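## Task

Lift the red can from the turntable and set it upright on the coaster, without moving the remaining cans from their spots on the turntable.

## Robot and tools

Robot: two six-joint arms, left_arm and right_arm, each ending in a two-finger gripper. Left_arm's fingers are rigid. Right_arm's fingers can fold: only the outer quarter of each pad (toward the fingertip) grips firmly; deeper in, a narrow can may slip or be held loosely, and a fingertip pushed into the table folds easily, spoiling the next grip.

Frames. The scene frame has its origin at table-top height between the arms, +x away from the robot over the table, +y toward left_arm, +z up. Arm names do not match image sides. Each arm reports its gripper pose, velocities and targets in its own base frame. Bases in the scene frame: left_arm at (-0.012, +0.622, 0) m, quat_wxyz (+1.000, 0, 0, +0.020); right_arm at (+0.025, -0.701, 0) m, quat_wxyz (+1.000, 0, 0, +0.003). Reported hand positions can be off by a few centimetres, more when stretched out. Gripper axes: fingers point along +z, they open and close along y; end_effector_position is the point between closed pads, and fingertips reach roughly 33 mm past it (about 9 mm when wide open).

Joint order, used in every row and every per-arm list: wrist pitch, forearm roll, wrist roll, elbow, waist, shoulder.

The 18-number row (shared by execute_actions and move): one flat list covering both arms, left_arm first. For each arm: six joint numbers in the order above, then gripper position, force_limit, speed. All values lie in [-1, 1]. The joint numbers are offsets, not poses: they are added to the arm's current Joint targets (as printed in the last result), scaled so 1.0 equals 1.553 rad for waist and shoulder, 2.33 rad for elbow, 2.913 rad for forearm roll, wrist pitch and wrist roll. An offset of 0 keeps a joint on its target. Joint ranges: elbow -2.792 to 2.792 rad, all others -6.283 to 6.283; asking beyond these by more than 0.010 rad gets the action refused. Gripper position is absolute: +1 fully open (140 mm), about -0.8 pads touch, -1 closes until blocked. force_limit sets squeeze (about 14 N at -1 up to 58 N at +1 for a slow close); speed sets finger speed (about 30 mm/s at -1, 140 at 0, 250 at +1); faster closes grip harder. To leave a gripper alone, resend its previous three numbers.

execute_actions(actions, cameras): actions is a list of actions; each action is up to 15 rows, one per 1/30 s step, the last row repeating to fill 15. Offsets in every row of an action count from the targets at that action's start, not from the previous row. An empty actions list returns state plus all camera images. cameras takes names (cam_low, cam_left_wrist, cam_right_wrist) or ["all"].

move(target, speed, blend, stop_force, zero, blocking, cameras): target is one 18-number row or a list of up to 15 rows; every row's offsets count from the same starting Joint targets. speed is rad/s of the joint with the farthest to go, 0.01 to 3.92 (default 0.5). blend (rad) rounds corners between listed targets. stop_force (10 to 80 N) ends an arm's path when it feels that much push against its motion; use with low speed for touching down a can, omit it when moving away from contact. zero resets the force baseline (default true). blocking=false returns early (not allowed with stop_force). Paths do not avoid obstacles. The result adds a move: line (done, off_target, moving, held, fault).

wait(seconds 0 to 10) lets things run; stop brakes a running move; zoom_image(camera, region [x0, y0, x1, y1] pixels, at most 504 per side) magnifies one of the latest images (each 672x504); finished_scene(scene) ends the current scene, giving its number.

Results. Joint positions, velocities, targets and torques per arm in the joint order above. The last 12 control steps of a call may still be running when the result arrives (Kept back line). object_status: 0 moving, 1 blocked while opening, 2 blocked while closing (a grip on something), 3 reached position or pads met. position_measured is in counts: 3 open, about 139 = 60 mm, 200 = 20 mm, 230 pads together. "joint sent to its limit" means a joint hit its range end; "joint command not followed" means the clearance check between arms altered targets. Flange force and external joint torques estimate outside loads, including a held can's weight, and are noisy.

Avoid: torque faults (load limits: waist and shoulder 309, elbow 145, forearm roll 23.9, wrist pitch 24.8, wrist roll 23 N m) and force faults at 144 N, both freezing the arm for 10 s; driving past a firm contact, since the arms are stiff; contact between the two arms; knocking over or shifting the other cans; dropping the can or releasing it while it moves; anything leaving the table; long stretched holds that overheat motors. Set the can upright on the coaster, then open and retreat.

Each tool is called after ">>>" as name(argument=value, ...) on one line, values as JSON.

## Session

>>> execute_actions(actions=[])

Scene clock: 0.00 s.
left_arm: end_effector_position=(+0.8036, -0.0702, +0.2661) position_measured=3 object_status=3 end_effector_quat_wxyz=(-0.312, +0.716, +0.271, +0.563) | right_arm: end_effector_position=(+0.0772, +0.3851, +0.2165) position_measured=3 object_status=3 end_effector_quat_wxyz=(-0.107, -0.650, +0.726, -0.196)
Joint names: [wrist pitch, forearm roll, wrist roll, elbow, waist, shoulder]
Joint positions: left_arm=[1.338 1.552 -0.606 1.888 -0.547 0.449] | right_arm=[1.519 -0.162 -1.566 1.998 1.422 0.049]
Joint velocities: within noise
Joint torques (N m): no reading
External joint torques (N m): no reading
Flange force (N): no reading
Joint targets: left_arm=[1.338 1.552 -0.606 1.888 -0.547 0.449] | right_arm=[1.519 -0.162 -1.566 1.998 1.422 0.049]
Tool commands: left_gripper/position=+1.0 left_gripper/force_limit=+1.0 left_gripper/speed=+1.0 right_gripper/position=+1.0 right_gripper/force_limit=+1.0 right_gripper/speed=+1.0

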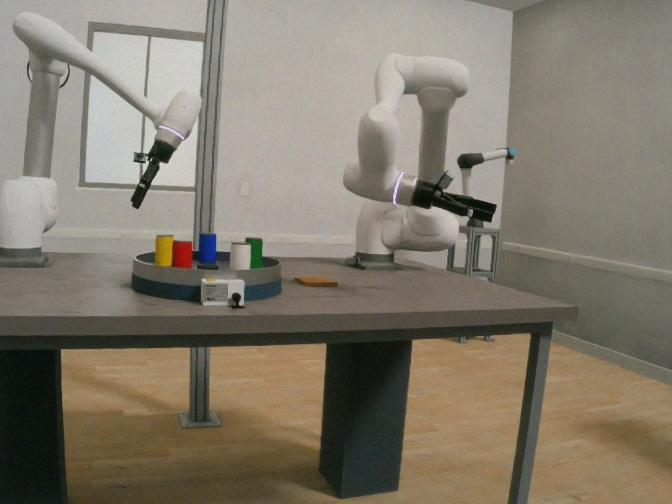

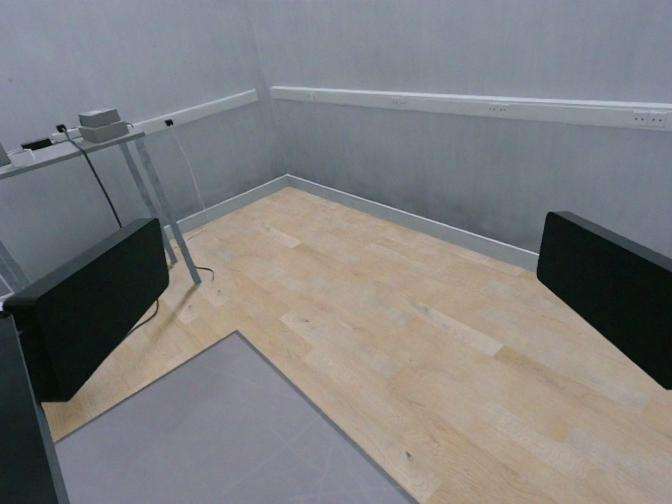

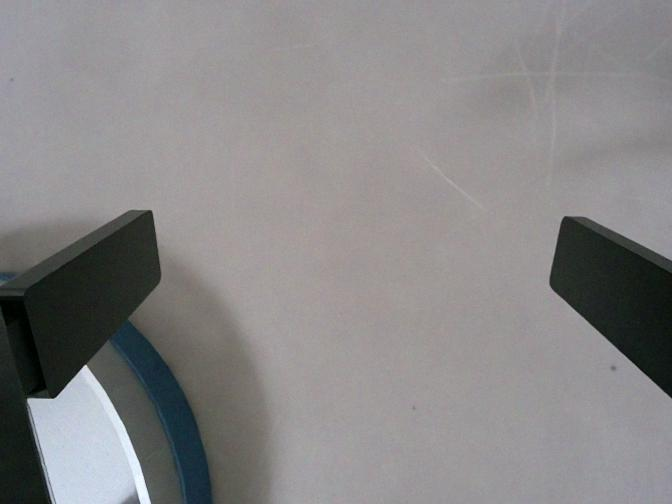

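>>> move(target=[0.0834,-0.5328,-0.7206,-0.2648,-0.4044,-0.1024,1,-0.2,0,0,0,0,0,0.161,0,1,1,1], speed=1.8, cameras=["cam_left_wrist"])

>>> wait(seconds=1.5, cameras=["cam_left_wrist"])

>>> wait(seconds=1.5, cameras=["cam_left_wrist"])

Scene clock: 3.40 s.
left_arm: end_effector_position=(+0.3156, -0.6658, +0.4198) position_measured=3 object_status=3 end_effector_quat_wxyz=(+0.000, +0.021, +1.000, +0.000) | right_arm: end_effector_position=(-0.0206, +0.3922, +0.2165) position_measured=3 object_status=3 end_effector_quat_wxyz=(+0.082, +0.736, -0.639, +0.208)
Joint names: [wrist pitch, forearm roll, wrist roll, elbow, waist, shoulder]
Joint positions: left_arm=[1.581 0 -2.704 1.271 -1.175 0.29] | right_arm=[1.519 -0.162 -1.566 1.998 1.672 0.049]
Joint torques (N m): left_arm=[0.15 4.73 0.15 -41.87 2.2 -73.15] | right_arm=[0.89 3.16 -0.36 -35.69 0.97 -38.46]
External joint torques (N m): left_arm=[-0.13 -0.43 -0.15 -0.39 -2.16 1.07] | right_arm=[0.27 0.26 0.35 -0.4 -0.96 -2.67]
Flange force (N): left_arm=[1.6 -3.6 -0.5] | right_arm=[4.5 -1.4 -1.1]
Joint targets: left_arm=[1.581 0.000 -2.705 1.271 -1.175 0.290] | right_arm=[1.519 -0.162 -1.566 1.998 1.672 0.049]
move: done
Images, in order (width x height): cam_left_wrist 672x504.

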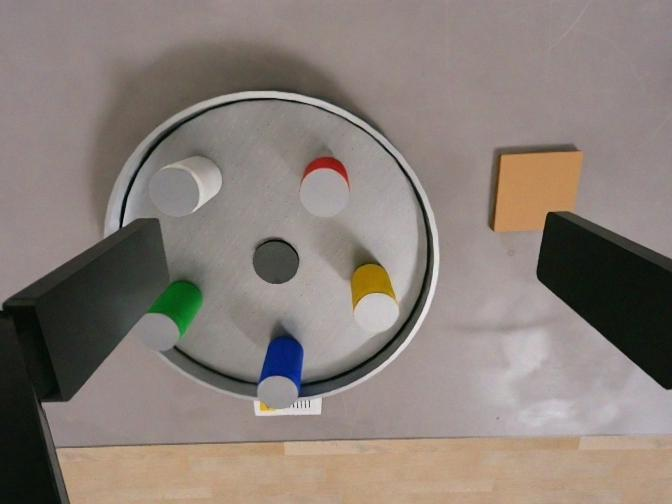

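Scene clock: 4.90 s.
left_arm: end_effector_position=(+0.3156, -0.6658, +0.4198) position_measured=3 object_status=3 end_effector_quat_wxyz=(+0.000, +0.021, +1.000, +0.000) | right_arm: end_effector_position=(-0.0206, +0.3922, +0.2165) position_measured=3 object_status=3 end_effector_quat_wxyz=(+0.082, +0.736, -0.639, +0.208)
Joint names: [wrist pitch, forearm roll, wrist roll, elbow, waist, shoulder]
Joint positions: left_arm=[1.581 0 -2.705 1.271 -1.175 0.29] | right_arm=[1.519 -0.162 -1.566 1.998 1.672 0.049]
Joint torques (N m): left_arm=[0.15 4.76 0.14 -41.91 2.01 -72.66] | right_arm=[0.75 3.22 -0.35 -35.89 0.39 -38.04]
External joint torques (N m): left_arm=[-0.13 -0.45 -0.14 -0.45 -1.88 0.28] | right_arm=[0.41 0.2 0.34 -0.21 -0.36 -3.14]
Flange force (N): left_arm=[1.8 -2.4 -0.6] | right_arm=[5.6 -0.3 -1.3]
Joint targets: left_arm=[1.581 0.000 -2.705 1.271 -1.175 0.290] | right_arm=[1.519 -0.162 -1.566 1.998 1.672 0.049]
Tool commands: left_gripper/position=+1.0 left_gripper/force_limit=-0.2 left_gripper/speed=+0.0 right_gripper/position=+1.0 right_gripper/force_limit=+1.0 right_gripper/speed=+1.0
wait: 1.50 s; at rest by 0.17 s
Images, in order (width x height): cam_left_wrist 672x504.

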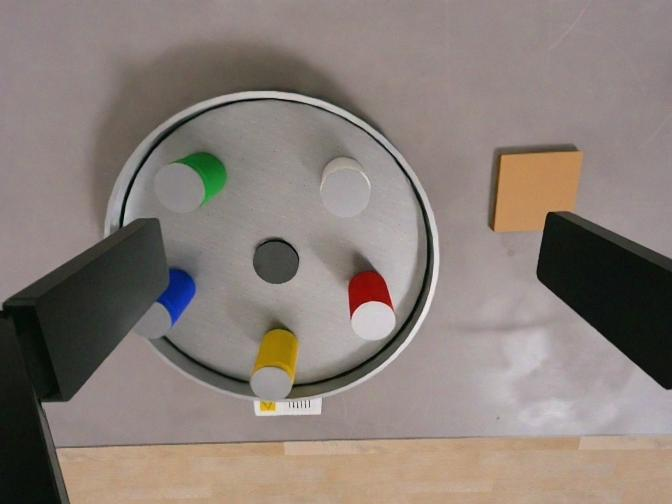

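Scene clock: 6.40 s.
left_arm: end_effector_position=(+0.3156, -0.6658, +0.4198) position_measured=3 object_status=3 end_effector_quat_wxyz=(+0.000, +0.021, +1.000, +0.000) | right_arm: end_effector_position=(-0.0206, +0.3922, +0.2165) position_measured=3 object_status=3 end_effector_quat_wxyz=(+0.082, +0.736, -0.639, +0.208)
Joint names: [wrist pitch, forearm roll, wrist roll, elbow, waist, shoulder]
Joint positions: left_arm=[1.581 0 -2.705 1.271 -1.175 0.29] | right_arm=[1.519 -0.162 -1.566 1.998 1.672 0.049]
Joint torques (N m): left_arm=[0.17 4.73 0.26 -41.64 1.97 -72.24] | right_arm=[0.79 3.17 -0.39 -35.82 0.86 -38.38]
External joint torques (N m): left_arm=[-0.15 -0.41 -0.26 -0.79 -1.79 -0.17] | right_arm=[0.37 0.25 0.38 -0.26 -0.73 -2.82]
Flange force (N): left_arm=[1.9 -2.4 -1.2] | right_arm=[5.0 -0.9 -1.1]
Joint targets: left_arm=[1.581 0.000 -2.705 1.271 -1.175 0.290] | right_arm=[1.519 -0.162 -1.566 1.998 1.672 0.049]
Tool commands: left_gripper/position=+1.0 left_gripper/force_limit=-0.2 left_gripper/speed=+0.0 right_gripper/position=+1.0 right_gripper/force_limit=+1.0 right_gripper/speed=+1.0
wait: 1.50 s; at rest by 0.17 s
Images, in order (width x height): cam_left_wrist 672x504.

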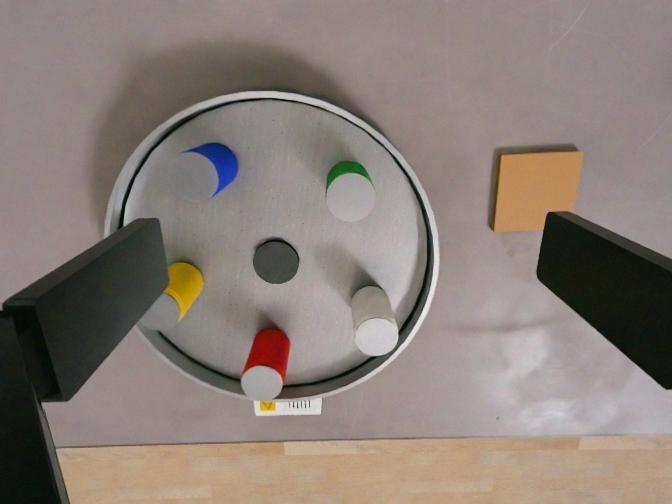

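>>> wait(seconds=0, cameras=["cam_left_wrist"])

>>> move(target=[-0.1267,0,0.3735,0.1197,-0.0966,0.0573,1,-0.2,0,0,0,0,0,0,0,1,1,1], speed=1.0, cameras=["cam_left_wrist"])

Scene clock: 11.57 s.
left_arm: end_effector_position=(+0.3156, -0.6658, +0.4198) position_measured=3 object_status=3 end_effector_quat_wxyz=(+0.000, +0.021, +1.000, +0.000) | right_arm: end_effector_position=(-0.0206, +0.3922, +0.2165) position_measured=3 object_status=3 end_effector_quat_wxyz=(+0.082, +0.736, -0.639, +0.208)
Joint names: [wrist pitch, forearm roll, wrist roll, elbow, waist, shoulder]
Joint positions: left_arm=[1.581 0 -2.705 1.271 -1.175 0.29] | right_arm=[1.519 -0.162 -1.566 1.998 1.672 0.049]
Joint torques (N m): left_arm=[0.16 4.78 0.2 -41.79 1.52 -72.5] | right_arm=[0.87 3.19 -0.4 -35.69 0.71 -38.72]
External joint torques (N m): left_arm=[-0.15 -0.48 -0.2 -0.43 -1.6 0.55] | right_arm=[0.29 0.22 0.39 -0.35 -0.71 -2.37]
Flange force (N): left_arm=[1.4 -2.6 -0.5] | right_arm=[4.0 -0.8 -1.1]
Joint targets: left_arm=[1.581 0.000 -2.705 1.271 -1.175 0.290] | right_arm=[1.519 -0.162 -1.566 1.998 1.672 0.049]
Tool commands: left_gripper/position=+1.0 left_gripper/force_limit=-0.2 left_gripper/speed=+0.0 right_gripper/position=+1.0 right_gripper/force_limit=+1.0 right_gripper/speed=+1.0
Images, in order (width x height): cam_left_wrist 672x504.

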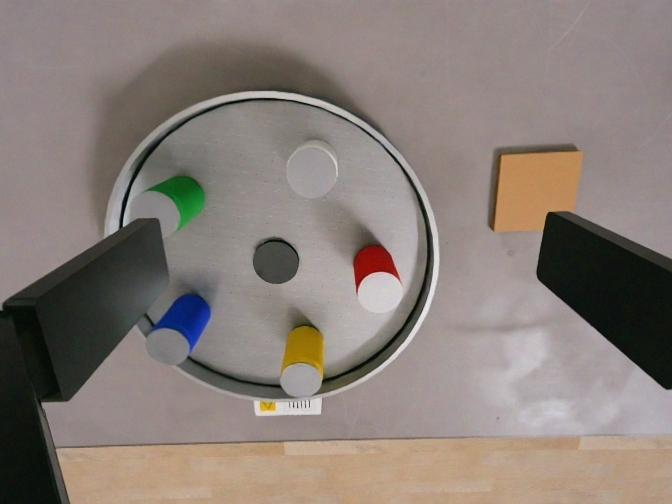

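Scene clock: 13.20 s.
left_arm: end_effector_position=(+0.2166, -0.7221, +0.2003) position_measured=3 object_status=3 end_effector_quat_wxyz=(+0.000, +0.597, +0.802, +0.000) | right_arm: end_effector_position=(-0.0206, +0.3922, +0.2165) position_measured=3 object_status=3 end_effector_quat_wxyz=(+0.082, +0.736, -0.639, +0.208)
Joint names: [wrist pitch, forearm roll, wrist roll, elbow, waist, shoulder]
Joint positions: left_arm=[1.212 0 -1.617 1.55 -1.325 0.379] | right_arm=[1.519 -0.162 -1.566 1.998 1.672 0.049]
Joint torques (N m): left_arm=[0.25 4.61 0.34 -39.31 1.94 -78.46] | right_arm=[0.79 3.22 -0.35 -35.92 1.45 -38.39]
External joint torques (N m): left_arm=[-0.21 -0.52 -0.34 -0.4 -1.66 0.01] | right_arm=[0.37 0.2 0.35 -0.13 -1.34 -2.8]
Flange force (N): left_arm=[-0.6 -2.6 -0.1] | right_arm=[5.0 -2.1 -0.7]
Joint targets: left_arm=[1.212 0.000 -1.617 1.550 -1.325 0.379] | right_arm=[1.519 -0.162 -1.566 1.998 1.672 0.049]
move: done
Images, in order (width x height): cam_left_wrist 672x504.

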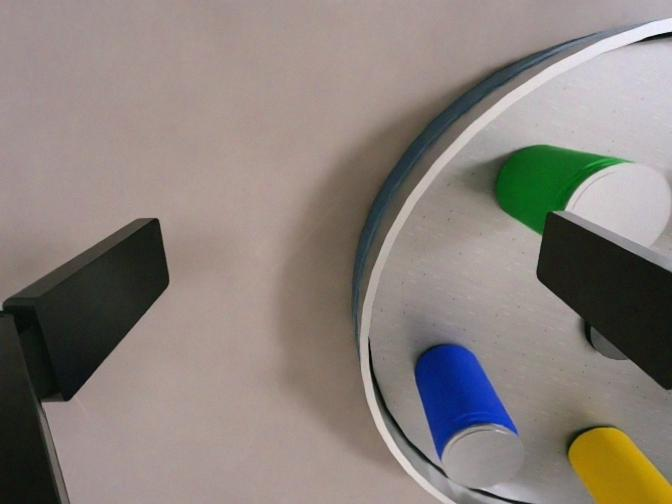

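>>> wait(seconds=0.1)

Scene clock: 14.90 s.
left_arm: end_effector_position=(+0.2166, -0.7221, +0.2003) position_measured=3 object_status=3 end_effector_quat_wxyz=(+0.000, +0.597, +0.802, +0.000) | right_arm: end_effector_position=(-0.0206, +0.3922, +0.2165) position_measured=3 object_status=3 end_effector_quat_wxyz=(+0.082, +0.736, -0.639, +0.208)
Joint names: [wrist pitch, forearm roll, wrist roll, elbow, waist, shoulder]
Joint positions: left_arm=[1.212 0 -1.617 1.55 -1.325 0.379] | right_arm=[1.519 -0.162 -1.566 1.998 1.672 0.049]
Joint torques (N m): left_arm=[0.24 4.53 0.26 -39.16 1.88 -79.05] | right_arm=[0.81 3.13 -0.41 -35.79 1.09 -39.69]
External joint torques (N m): left_arm=[-0.21 -0.44 -0.26 -0.48 -1.64 0.76] | right_arm=[0.35 0.3 0.41 -0.33 -1.03 -1.53]
Flange force (N): left_arm=[-1.9 -2.5 0.3] | right_arm=[2.6 -1.2 -1.1]
Joint targets: left_arm=[1.212 0.000 -1.617 1.550 -1.325 0.379] | right_arm=[1.519 -0.162 -1.566 1.998 1.672 0.049]
Tool commands: left_gripper/position=+1.0 left_gripper/force_limit=-0.2 left_gripper/speed=+0.0 right_gripper/position=+1.0 right_gripper/force_limit=+1.0 right_gripper/speed=+1.0
wait: 0.10 s; at rest from the start

>>> wait(seconds=7.83)

>>> move(target=[[-0.0575,0,0,0.0415,0.0901,0.0455,-1,-0.2,-0.73,0,0,0,0,0,0,1,1,1],[-0.0575,0,0,0.0415,0.2061,0.0455,-1,-0.2,-0.73,0,0,0,0,0,0,1,1,1],[0,0,0,0,0.2704,0,-1,-0.2,-0.73,0,0,0,0,0,0,1,1,1]], speed=[0.216,0.18,0.18], blend=0.03, blocking=false)

>>> wait(seconds=1.0, cameras=["cam_left_wrist"])

>>> wait(seconds=4, cameras=["cam_low","cam_left_wrist"])

Scene clock: 23.53 s.
left_arm: end_effector_position=(+0.2166, -0.7221, +0.2003) position_measured=3 object_status=3 end_effector_quat_wxyz=(+0.000, +0.597, +0.802, +0.000) | right_arm: end_effector_position=(-0.0206, +0.3922, +0.2165) position_measured=3 object_status=3 end_effector_quat_wxyz=(+0.082, +0.736, -0.639, +0.208)
Joint names: [wrist pitch, forearm roll, wrist roll, elbow, waist, shoulder]
Joint positions: left_arm=[1.212 0 -1.617 1.55 -1.325 0.379] | right_arm=[1.519 -0.162 -1.566 1.998 1.672 0.049]
Joint torques (N m): left_arm=[0.29 4.53 0.24 -38.89 2.16 -78.86] | right_arm=[0.88 3.1 -0.35 -35.74 1.08 -38.05]
External joint torques (N m): left_arm=[-0.24 -0.46 -0.24 -0.69 -2.17 0.67] | right_arm=[0.28 0.32 0.34 -0.35 -1.07 -3.12]
Flange force (N): left_arm=[-2.2 -3.2 0.0] | right_arm=[5.3 -1.6 -1.1]
Joint targets: left_arm=[1.212 0.000 -1.617 1.550 -1.325 0.379] | right_arm=[1.519 -0.162 -1.566 1.998 1.672 0.049]
Tool commands: left_gripper/position=+1.0 left_gripper/force_limit=-0.2 left_gripper/speed=+0.0 right_gripper/position=+1.0 right_gripper/force_limit=+1.0 right_gripper/speed=+1.0
wait: 7.83 s; at rest from the start

Scene clock: 24.03 s.
left_arm: end_effector_position=(+0.2681, -0.7068, +0.1478) position_measured=44 object_status=0 end_effector_quat_wxyz=(+0.000, +0.568, +0.823, +0.000) end_effector_velocity=(+0.126, +0.047, -0.129) end_effector_angular_velocity=(-0.003, -0.001, +0.178) | right_arm: end_effector_position=(-0.0206, +0.3922, +0.2165) position_measured=3 object_status=3 end_effector_quat_wxyz=(+0.082, +0.736, -0.639, +0.208)
Joint names: [wrist pitch, forearm roll, wrist roll, elbow, waist, shoulder]
Joint positions: left_arm=[1.127 0 -1.617 1.599 -1.254 0.415] | right_arm=[1.519 -0.162 -1.566 1.998 1.672 0.049]
Joint velocities: left_arm=[-0.214 0 0 0.122 0.178 0.089] | right_arm=[within noise]
Joint torques (N m): left_arm=[-0.01 4.43 0.22 -38.34 5.63 -84.3] | right_arm=[0.74 3.05 -0.38 -35.73 0.73 -38.96]
External joint torques (N m): left_arm=[0.06 -0.5 -0.22 0.15 -5.59 3.98] | right_arm=[0.42 0.37 0.37 -0.39 -0.78 -2.22]
Flange force (N): left_arm=[-5.2 -7.7 2.8] | right_arm=[3.8 -0.9 -1.4]
Joint targets: left_arm=[1.109 0.000 -1.617 1.609 -1.240 0.422] | right_arm=[1.519 -0.162 -1.566 1.998 1.672 0.049]
Tool commands: left_gripper/position=-1.0 left_gripper/force_limit=-0.2 left_gripper/speed=-0.73 right_gripper/position=+1.0 right_gripper/force_limit=+1.0 right_gripper/speed=+1.0
move: running; path passed 0 of 3 targets; left_arm: the waist is farthest, 0.349 rad from its target

Scene clock: 25.03 s.
left_arm: end_effector_position=(+0.3886, -0.6462, +0.0981) position_measured=136 object_status=0 end_effector_quat_wxyz=(+0.000, +0.492, +0.870, +0.000) end_effector_velocity=(+0.115, +0.069, +0.001) end_effector_angular_velocity=(-0.001, -0.001, +0.177) | right_arm: end_effector_position=(-0.0206, +0.3922, +0.2165) position_measured=3 object_status=3 end_effector_quat_wxyz=(+0.082, +0.736, -0.639, +0.208)
Joint names: [wrist pitch, forearm roll, wrist roll, elbow, waist, shoulder]
Joint positions: left_arm=[1.045 0 -1.617 1.647 -1.075 0.449] | right_arm=[1.519 -0.162 -1.566 1.998 1.672 0.049]
Joint velocities: left_arm=[-0.001 0 0 0 0.177 -0.001] | right_arm=[within noise]
Joint torques (N m): left_arm=[0.21 4.29 0.17 -36.15 1.95 -82.13] | right_arm=[0.78 3.17 -0.29 -35.67 1.17 -38.93]
External joint torques (N m): left_arm=[-0.16 -0.55 -0.17 -0.27 -2.16 0.3] | right_arm=[0.38 0.25 0.28 -0.46 -1.3 -2.22]
Flange force (N): left_arm=[-0.7 -3.1 0.3] | right_arm=[3.7 -2.1 -1.3]
Joint targets: left_arm=[1.045 0.000 -1.617 1.647 -1.061 0.449] | right_arm=[1.519 -0.162 -1.566 1.998 1.672 0.049]
Tool commands: left_gripper/position=-1.0 left_gripper/force_limit=-0.2 left_gripper/speed=-0.73 right_gripper/position=+1.0 right_gripper/force_limit=+1.0 right_gripper/speed=+1.0
earlier move: running; path passed 1 of 3 targets; left_arm: the waist is farthest, 0.170 rad from its target
wait: 1.00 s; no rest
Images, in order (width x height): cam_left_wrist 672x504.

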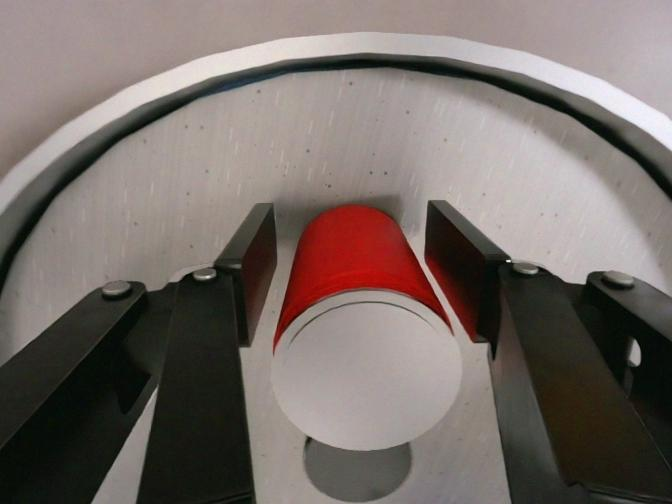

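Scene clock: 26.60 s.
left_arm: end_effector_position=(+0.4922, -0.5710, +0.2002) position_measured=156 object_status=2 end_effector_quat_wxyz=(+0.000, +0.417, +0.909, +0.000) | right_arm: end_effector_position=(-0.0206, +0.3922, +0.2165) position_measured=3 object_status=3 end_effector_quat_wxyz=(+0.082, +0.736, -0.639, +0.208)
Joint names: [wrist pitch, forearm roll, wrist roll, elbow, waist, shoulder]
Joint positions: left_arm=[1.212 0 -1.617 1.55 -0.905 0.379] | right_arm=[1.519 -0.162 -1.566 1.998 1.672 0.049]
Joint torques (N m): left_arm=[0.15 4.51 0.29 -40 1.76 -80.33] | right_arm=[0.79 3.14 -0.35 -35.59 0.67 -38.3]
External joint torques (N m): left_arm=[-0.11 -0.42 -0.29 0.34 -1.58 2.03] | right_arm=[0.37 0.26 0.34 -0.49 -0.75 -2.81]
Flange force (N): left_arm=[-2.1 -2.5 1.7] | right_arm=[4.7 -1.0 -1.5]
Joint targets: left_arm=[1.212 0.000 -1.617 1.550 -0.905 0.379] | right_arm=[1.519 -0.162 -1.566 1.998 1.672 0.049]
Tool commands: left_gripper/position=-1.0 left_gripper/force_limit=-0.2 left_gripper/speed=-0.73 right_gripper/position=+1.0 right_gripper/force_limit=+1.0 right_gripper/speed=+1.0
earlier move: done
wait: 1.57 of 4 s (the move ended)
Images, in order (width x height): cam_low 672x504, cam_left_wrist 672x504.

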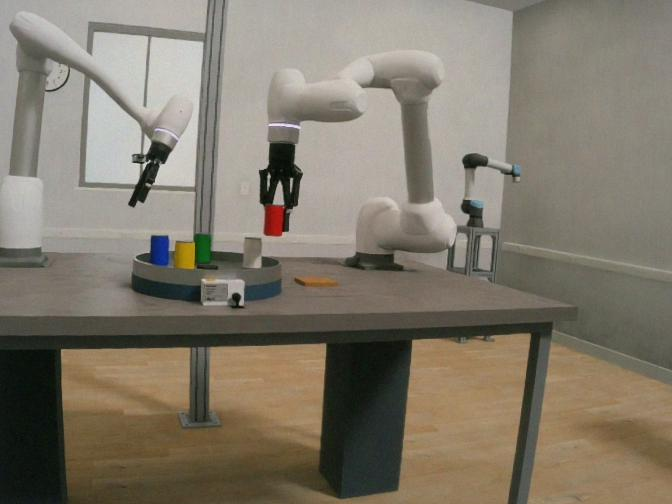

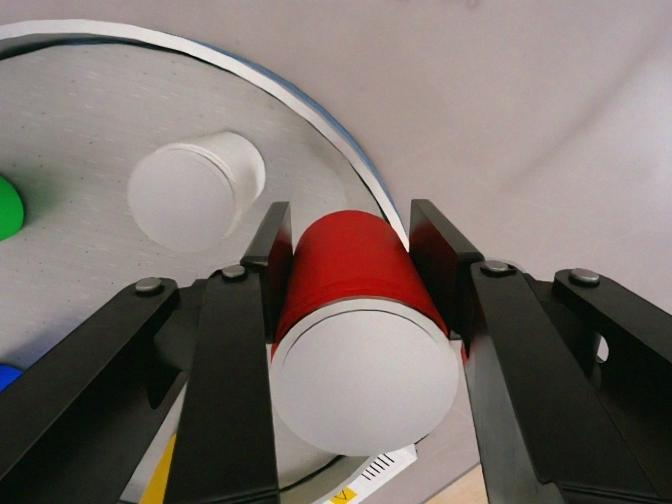

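>>> move(target=[[-0.0616,0,0,0.1921,0.0248,-0.1723,-1,-0.2,-0.73,0,0,0,0,0,0,1,1,1],[-0.1126,0,0,0.2224,0.0248,-0.1221,-1,-0.2,-0.73,0,0,0,0,0,0,1,1,1]], speed=[0.5,0.25], blend=0.04, cameras=["cam_low","cam_left_wrist"])

Scene clock: 30.43 s.
left_arm: end_effector_position=(+0.3818, -0.3960, +0.0747) position_measured=156 object_status=2 end_effector_quat_wxyz=(+0.000, +0.399, +0.917, +0.000) | right_arm: end_effector_position=(-0.0206, +0.3922, +0.2165) position_measured=3 object_status=3 end_effector_quat_wxyz=(+0.082, +0.736, -0.639, +0.208)
Joint names: [wrist pitch, forearm roll, wrist roll, elbow, waist, shoulder]
Joint positions: left_arm=[0.884 0 -1.617 2.068 -0.867 0.189] | right_arm=[1.519 -0.162 -1.566 1.998 1.672 0.049]
Joint torques (N m): left_arm=[0.13 3.83 0.17 -32.9 1.73 -54.05] | right_arm=[0.69 3.12 -0.37 -35.31 1.22 -38.49]
External joint torques (N m): left_arm=[-0.08 -0.46 -0.17 0.17 -1.58 1.56] | right_arm=[0.47 0.3 0.36 -0.77 -1.21 -2.69]
Flange force (N): left_arm=[-1.7 -3.2 2.1] | right_arm=[4.2 -1.9 -2.1]
Joint targets: left_arm=[0.884 0.000 -1.617 2.068 -0.867 0.189] | right_arm=[1.519 -0.162 -1.566 1.998 1.672 0.049]
move: done
Images, in order (width x height): cam_low 672x504, cam_left_wrist 672x504.

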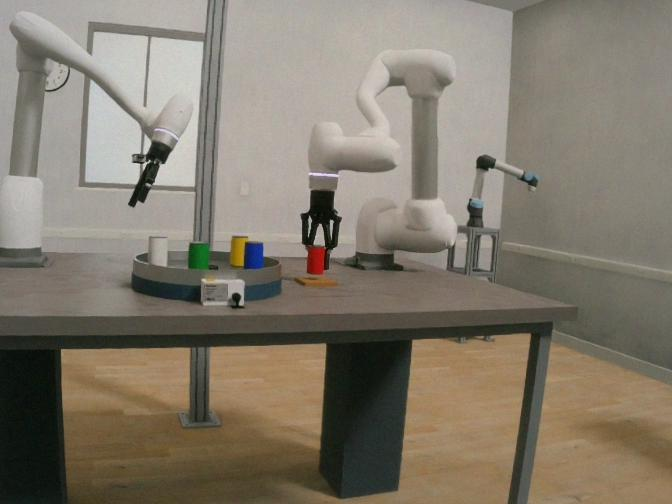

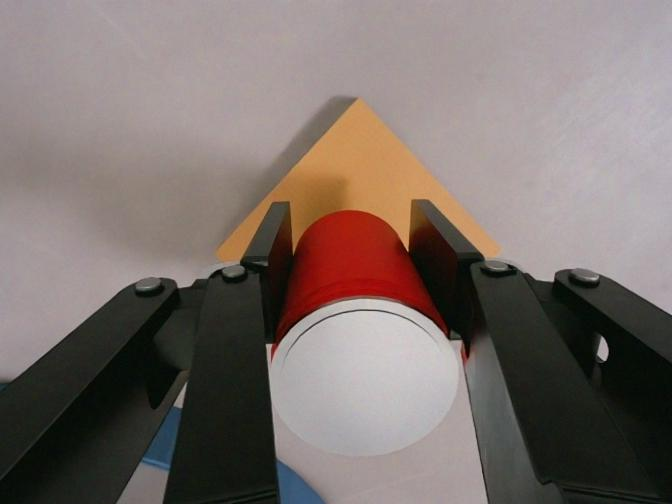

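>>> move(target=[-0.0275,0,0,0.0133,0,0.0316,-1,-0.2,-0.73,0,0,0,0,0,0,1,1,1], speed=0.05, stop_force=10, cameras=["cam_left_wrist"])

Scene clock: 33.17 s.
left_arm: end_effector_position=(+0.3821, -0.3964, +0.0559) position_measured=156 object_status=2 end_effector_quat_wxyz=(+0.000, +0.399, +0.917, +0.000) | right_arm: end_effector_position=(-0.0206, +0.3922, +0.2165) position_measured=3 object_status=3 end_effector_quat_wxyz=(+0.082, +0.736, -0.639, +0.208)
Joint names: [wrist pitch, forearm roll, wrist roll, elbow, waist, shoulder]
Joint positions: left_arm=[0.847 0 -1.617 2.083 -0.867 0.212] | right_arm=[1.519 -0.162 -1.566 1.998 1.672 0.049]
Joint torques (N m): left_arm=[0.1 3.71 0.18 -31.52 1.41 -54.57] | right_arm=[0.77 3.15 -0.35 -35.58 1.36 -38.77]
External joint torques (N m): left_arm=[-0.06 -0.46 -0.18 -0.14 -1.42 0.92] | right_arm=[0.39 0.26 0.34 -0.5 -1.33 -2.41]
Flange force (N): left_arm=[-1.4 -2.9 1.1] | right_arm=[4.0 -2.1 -1.4]
Joint targets: left_arm=[0.847 0.000 -1.617 2.083 -0.867 0.212] | right_arm=[1.519 -0.162 -1.566 1.998 1.672 0.049]
move: contact (left_arm); left_arm: the wrist pitch is farthest, 0.043 rad from its target
Images, in order (width x height): cam_left_wrist 672x504.

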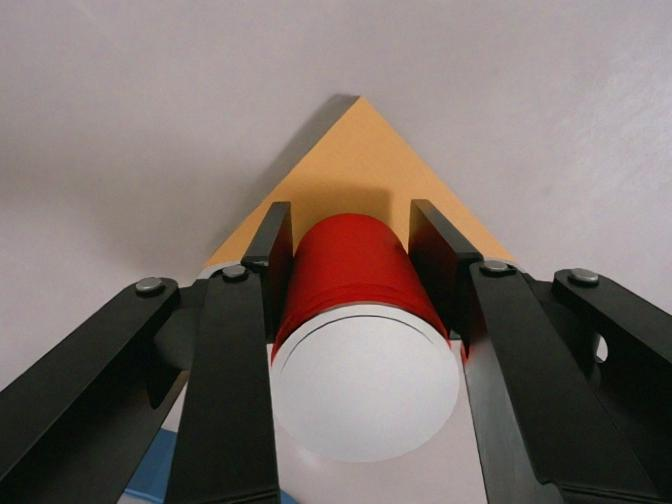

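>>> move(target=[[0,0,0,0,0,0,0.5,-0.2,-0.7,0,0,0,0,0,0,1,1,1],[0.0771,0,0,-0.043,0,-0.0799,0.5,-0.2,-0.7,0,0,0,0,0,0,1,1,1]], speed=[0.3,0.4], cameras=["cam_low","cam_left_wrist"])

Scene clock: 36.17 s.
left_arm: end_effector_position=(+0.3793, -0.3931, +0.1698) position_measured=66 object_status=3 end_effector_quat_wxyz=(+0.000, +0.399, +0.917, +0.000) | right_arm: end_effector_position=(-0.0206, +0.3922, +0.2165) position_measured=3 object_status=3 end_effector_quat_wxyz=(+0.082, +0.736, -0.639, +0.208)
Joint names: [wrist pitch, forearm roll, wrist roll, elbow, waist, shoulder]
Joint positions: left_arm=[1.071 0 -1.617 1.982 -0.867 0.088] | right_arm=[1.519 -0.162 -1.566 1.998 1.672 0.049]
Joint torques (N m): left_arm=[0.15 4.26 0.2 -36.85 2.33 -47.87] | right_arm=[0.75 3.08 -0.31 -35.63 1.73 -38.77]
External joint torques (N m): left_arm=[-0.1 -0.45 -0.2 -0.18 -2.26 1.78] | right_arm=[0.41 0.33 0.31 -0.48 -1.82 -2.39]
Flange force (N): left_arm=[-2.8 -4.5 1.5] | right_arm=[4.0 -3.0 -1.2]
Joint targets: left_arm=[1.071 0.000 -1.617 1.982 -0.867 0.088] | right_arm=[1.519 -0.162 -1.566 1.998 1.672 0.049]
move: done
Images, in order (width x height): cam_low 672x504, cam_left_wrist 672x504.

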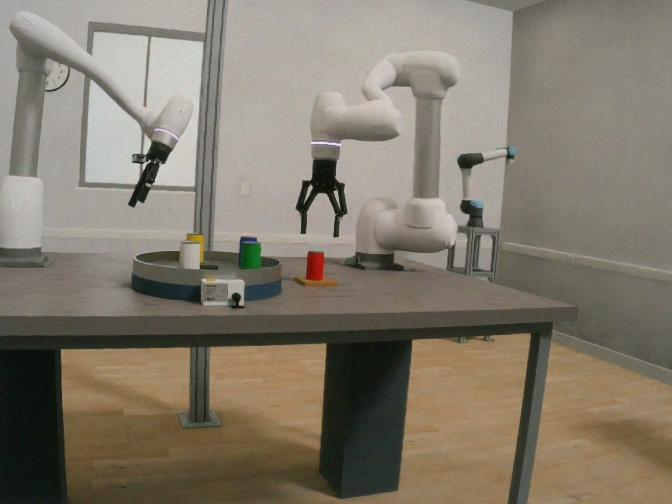

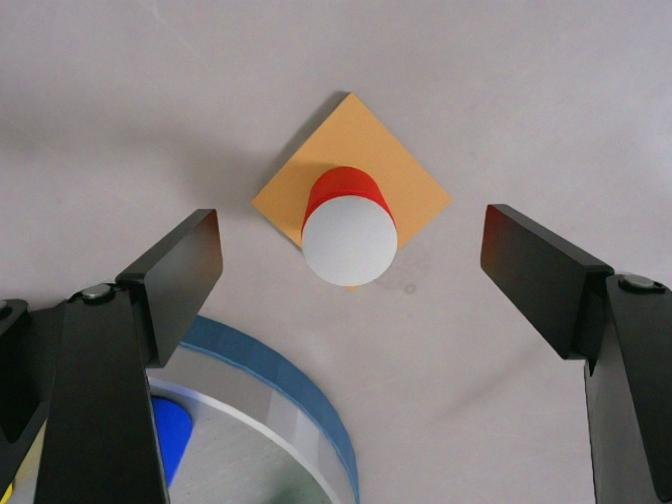

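>>> finished_scene(scene=2)

The scene is finished: the task was done.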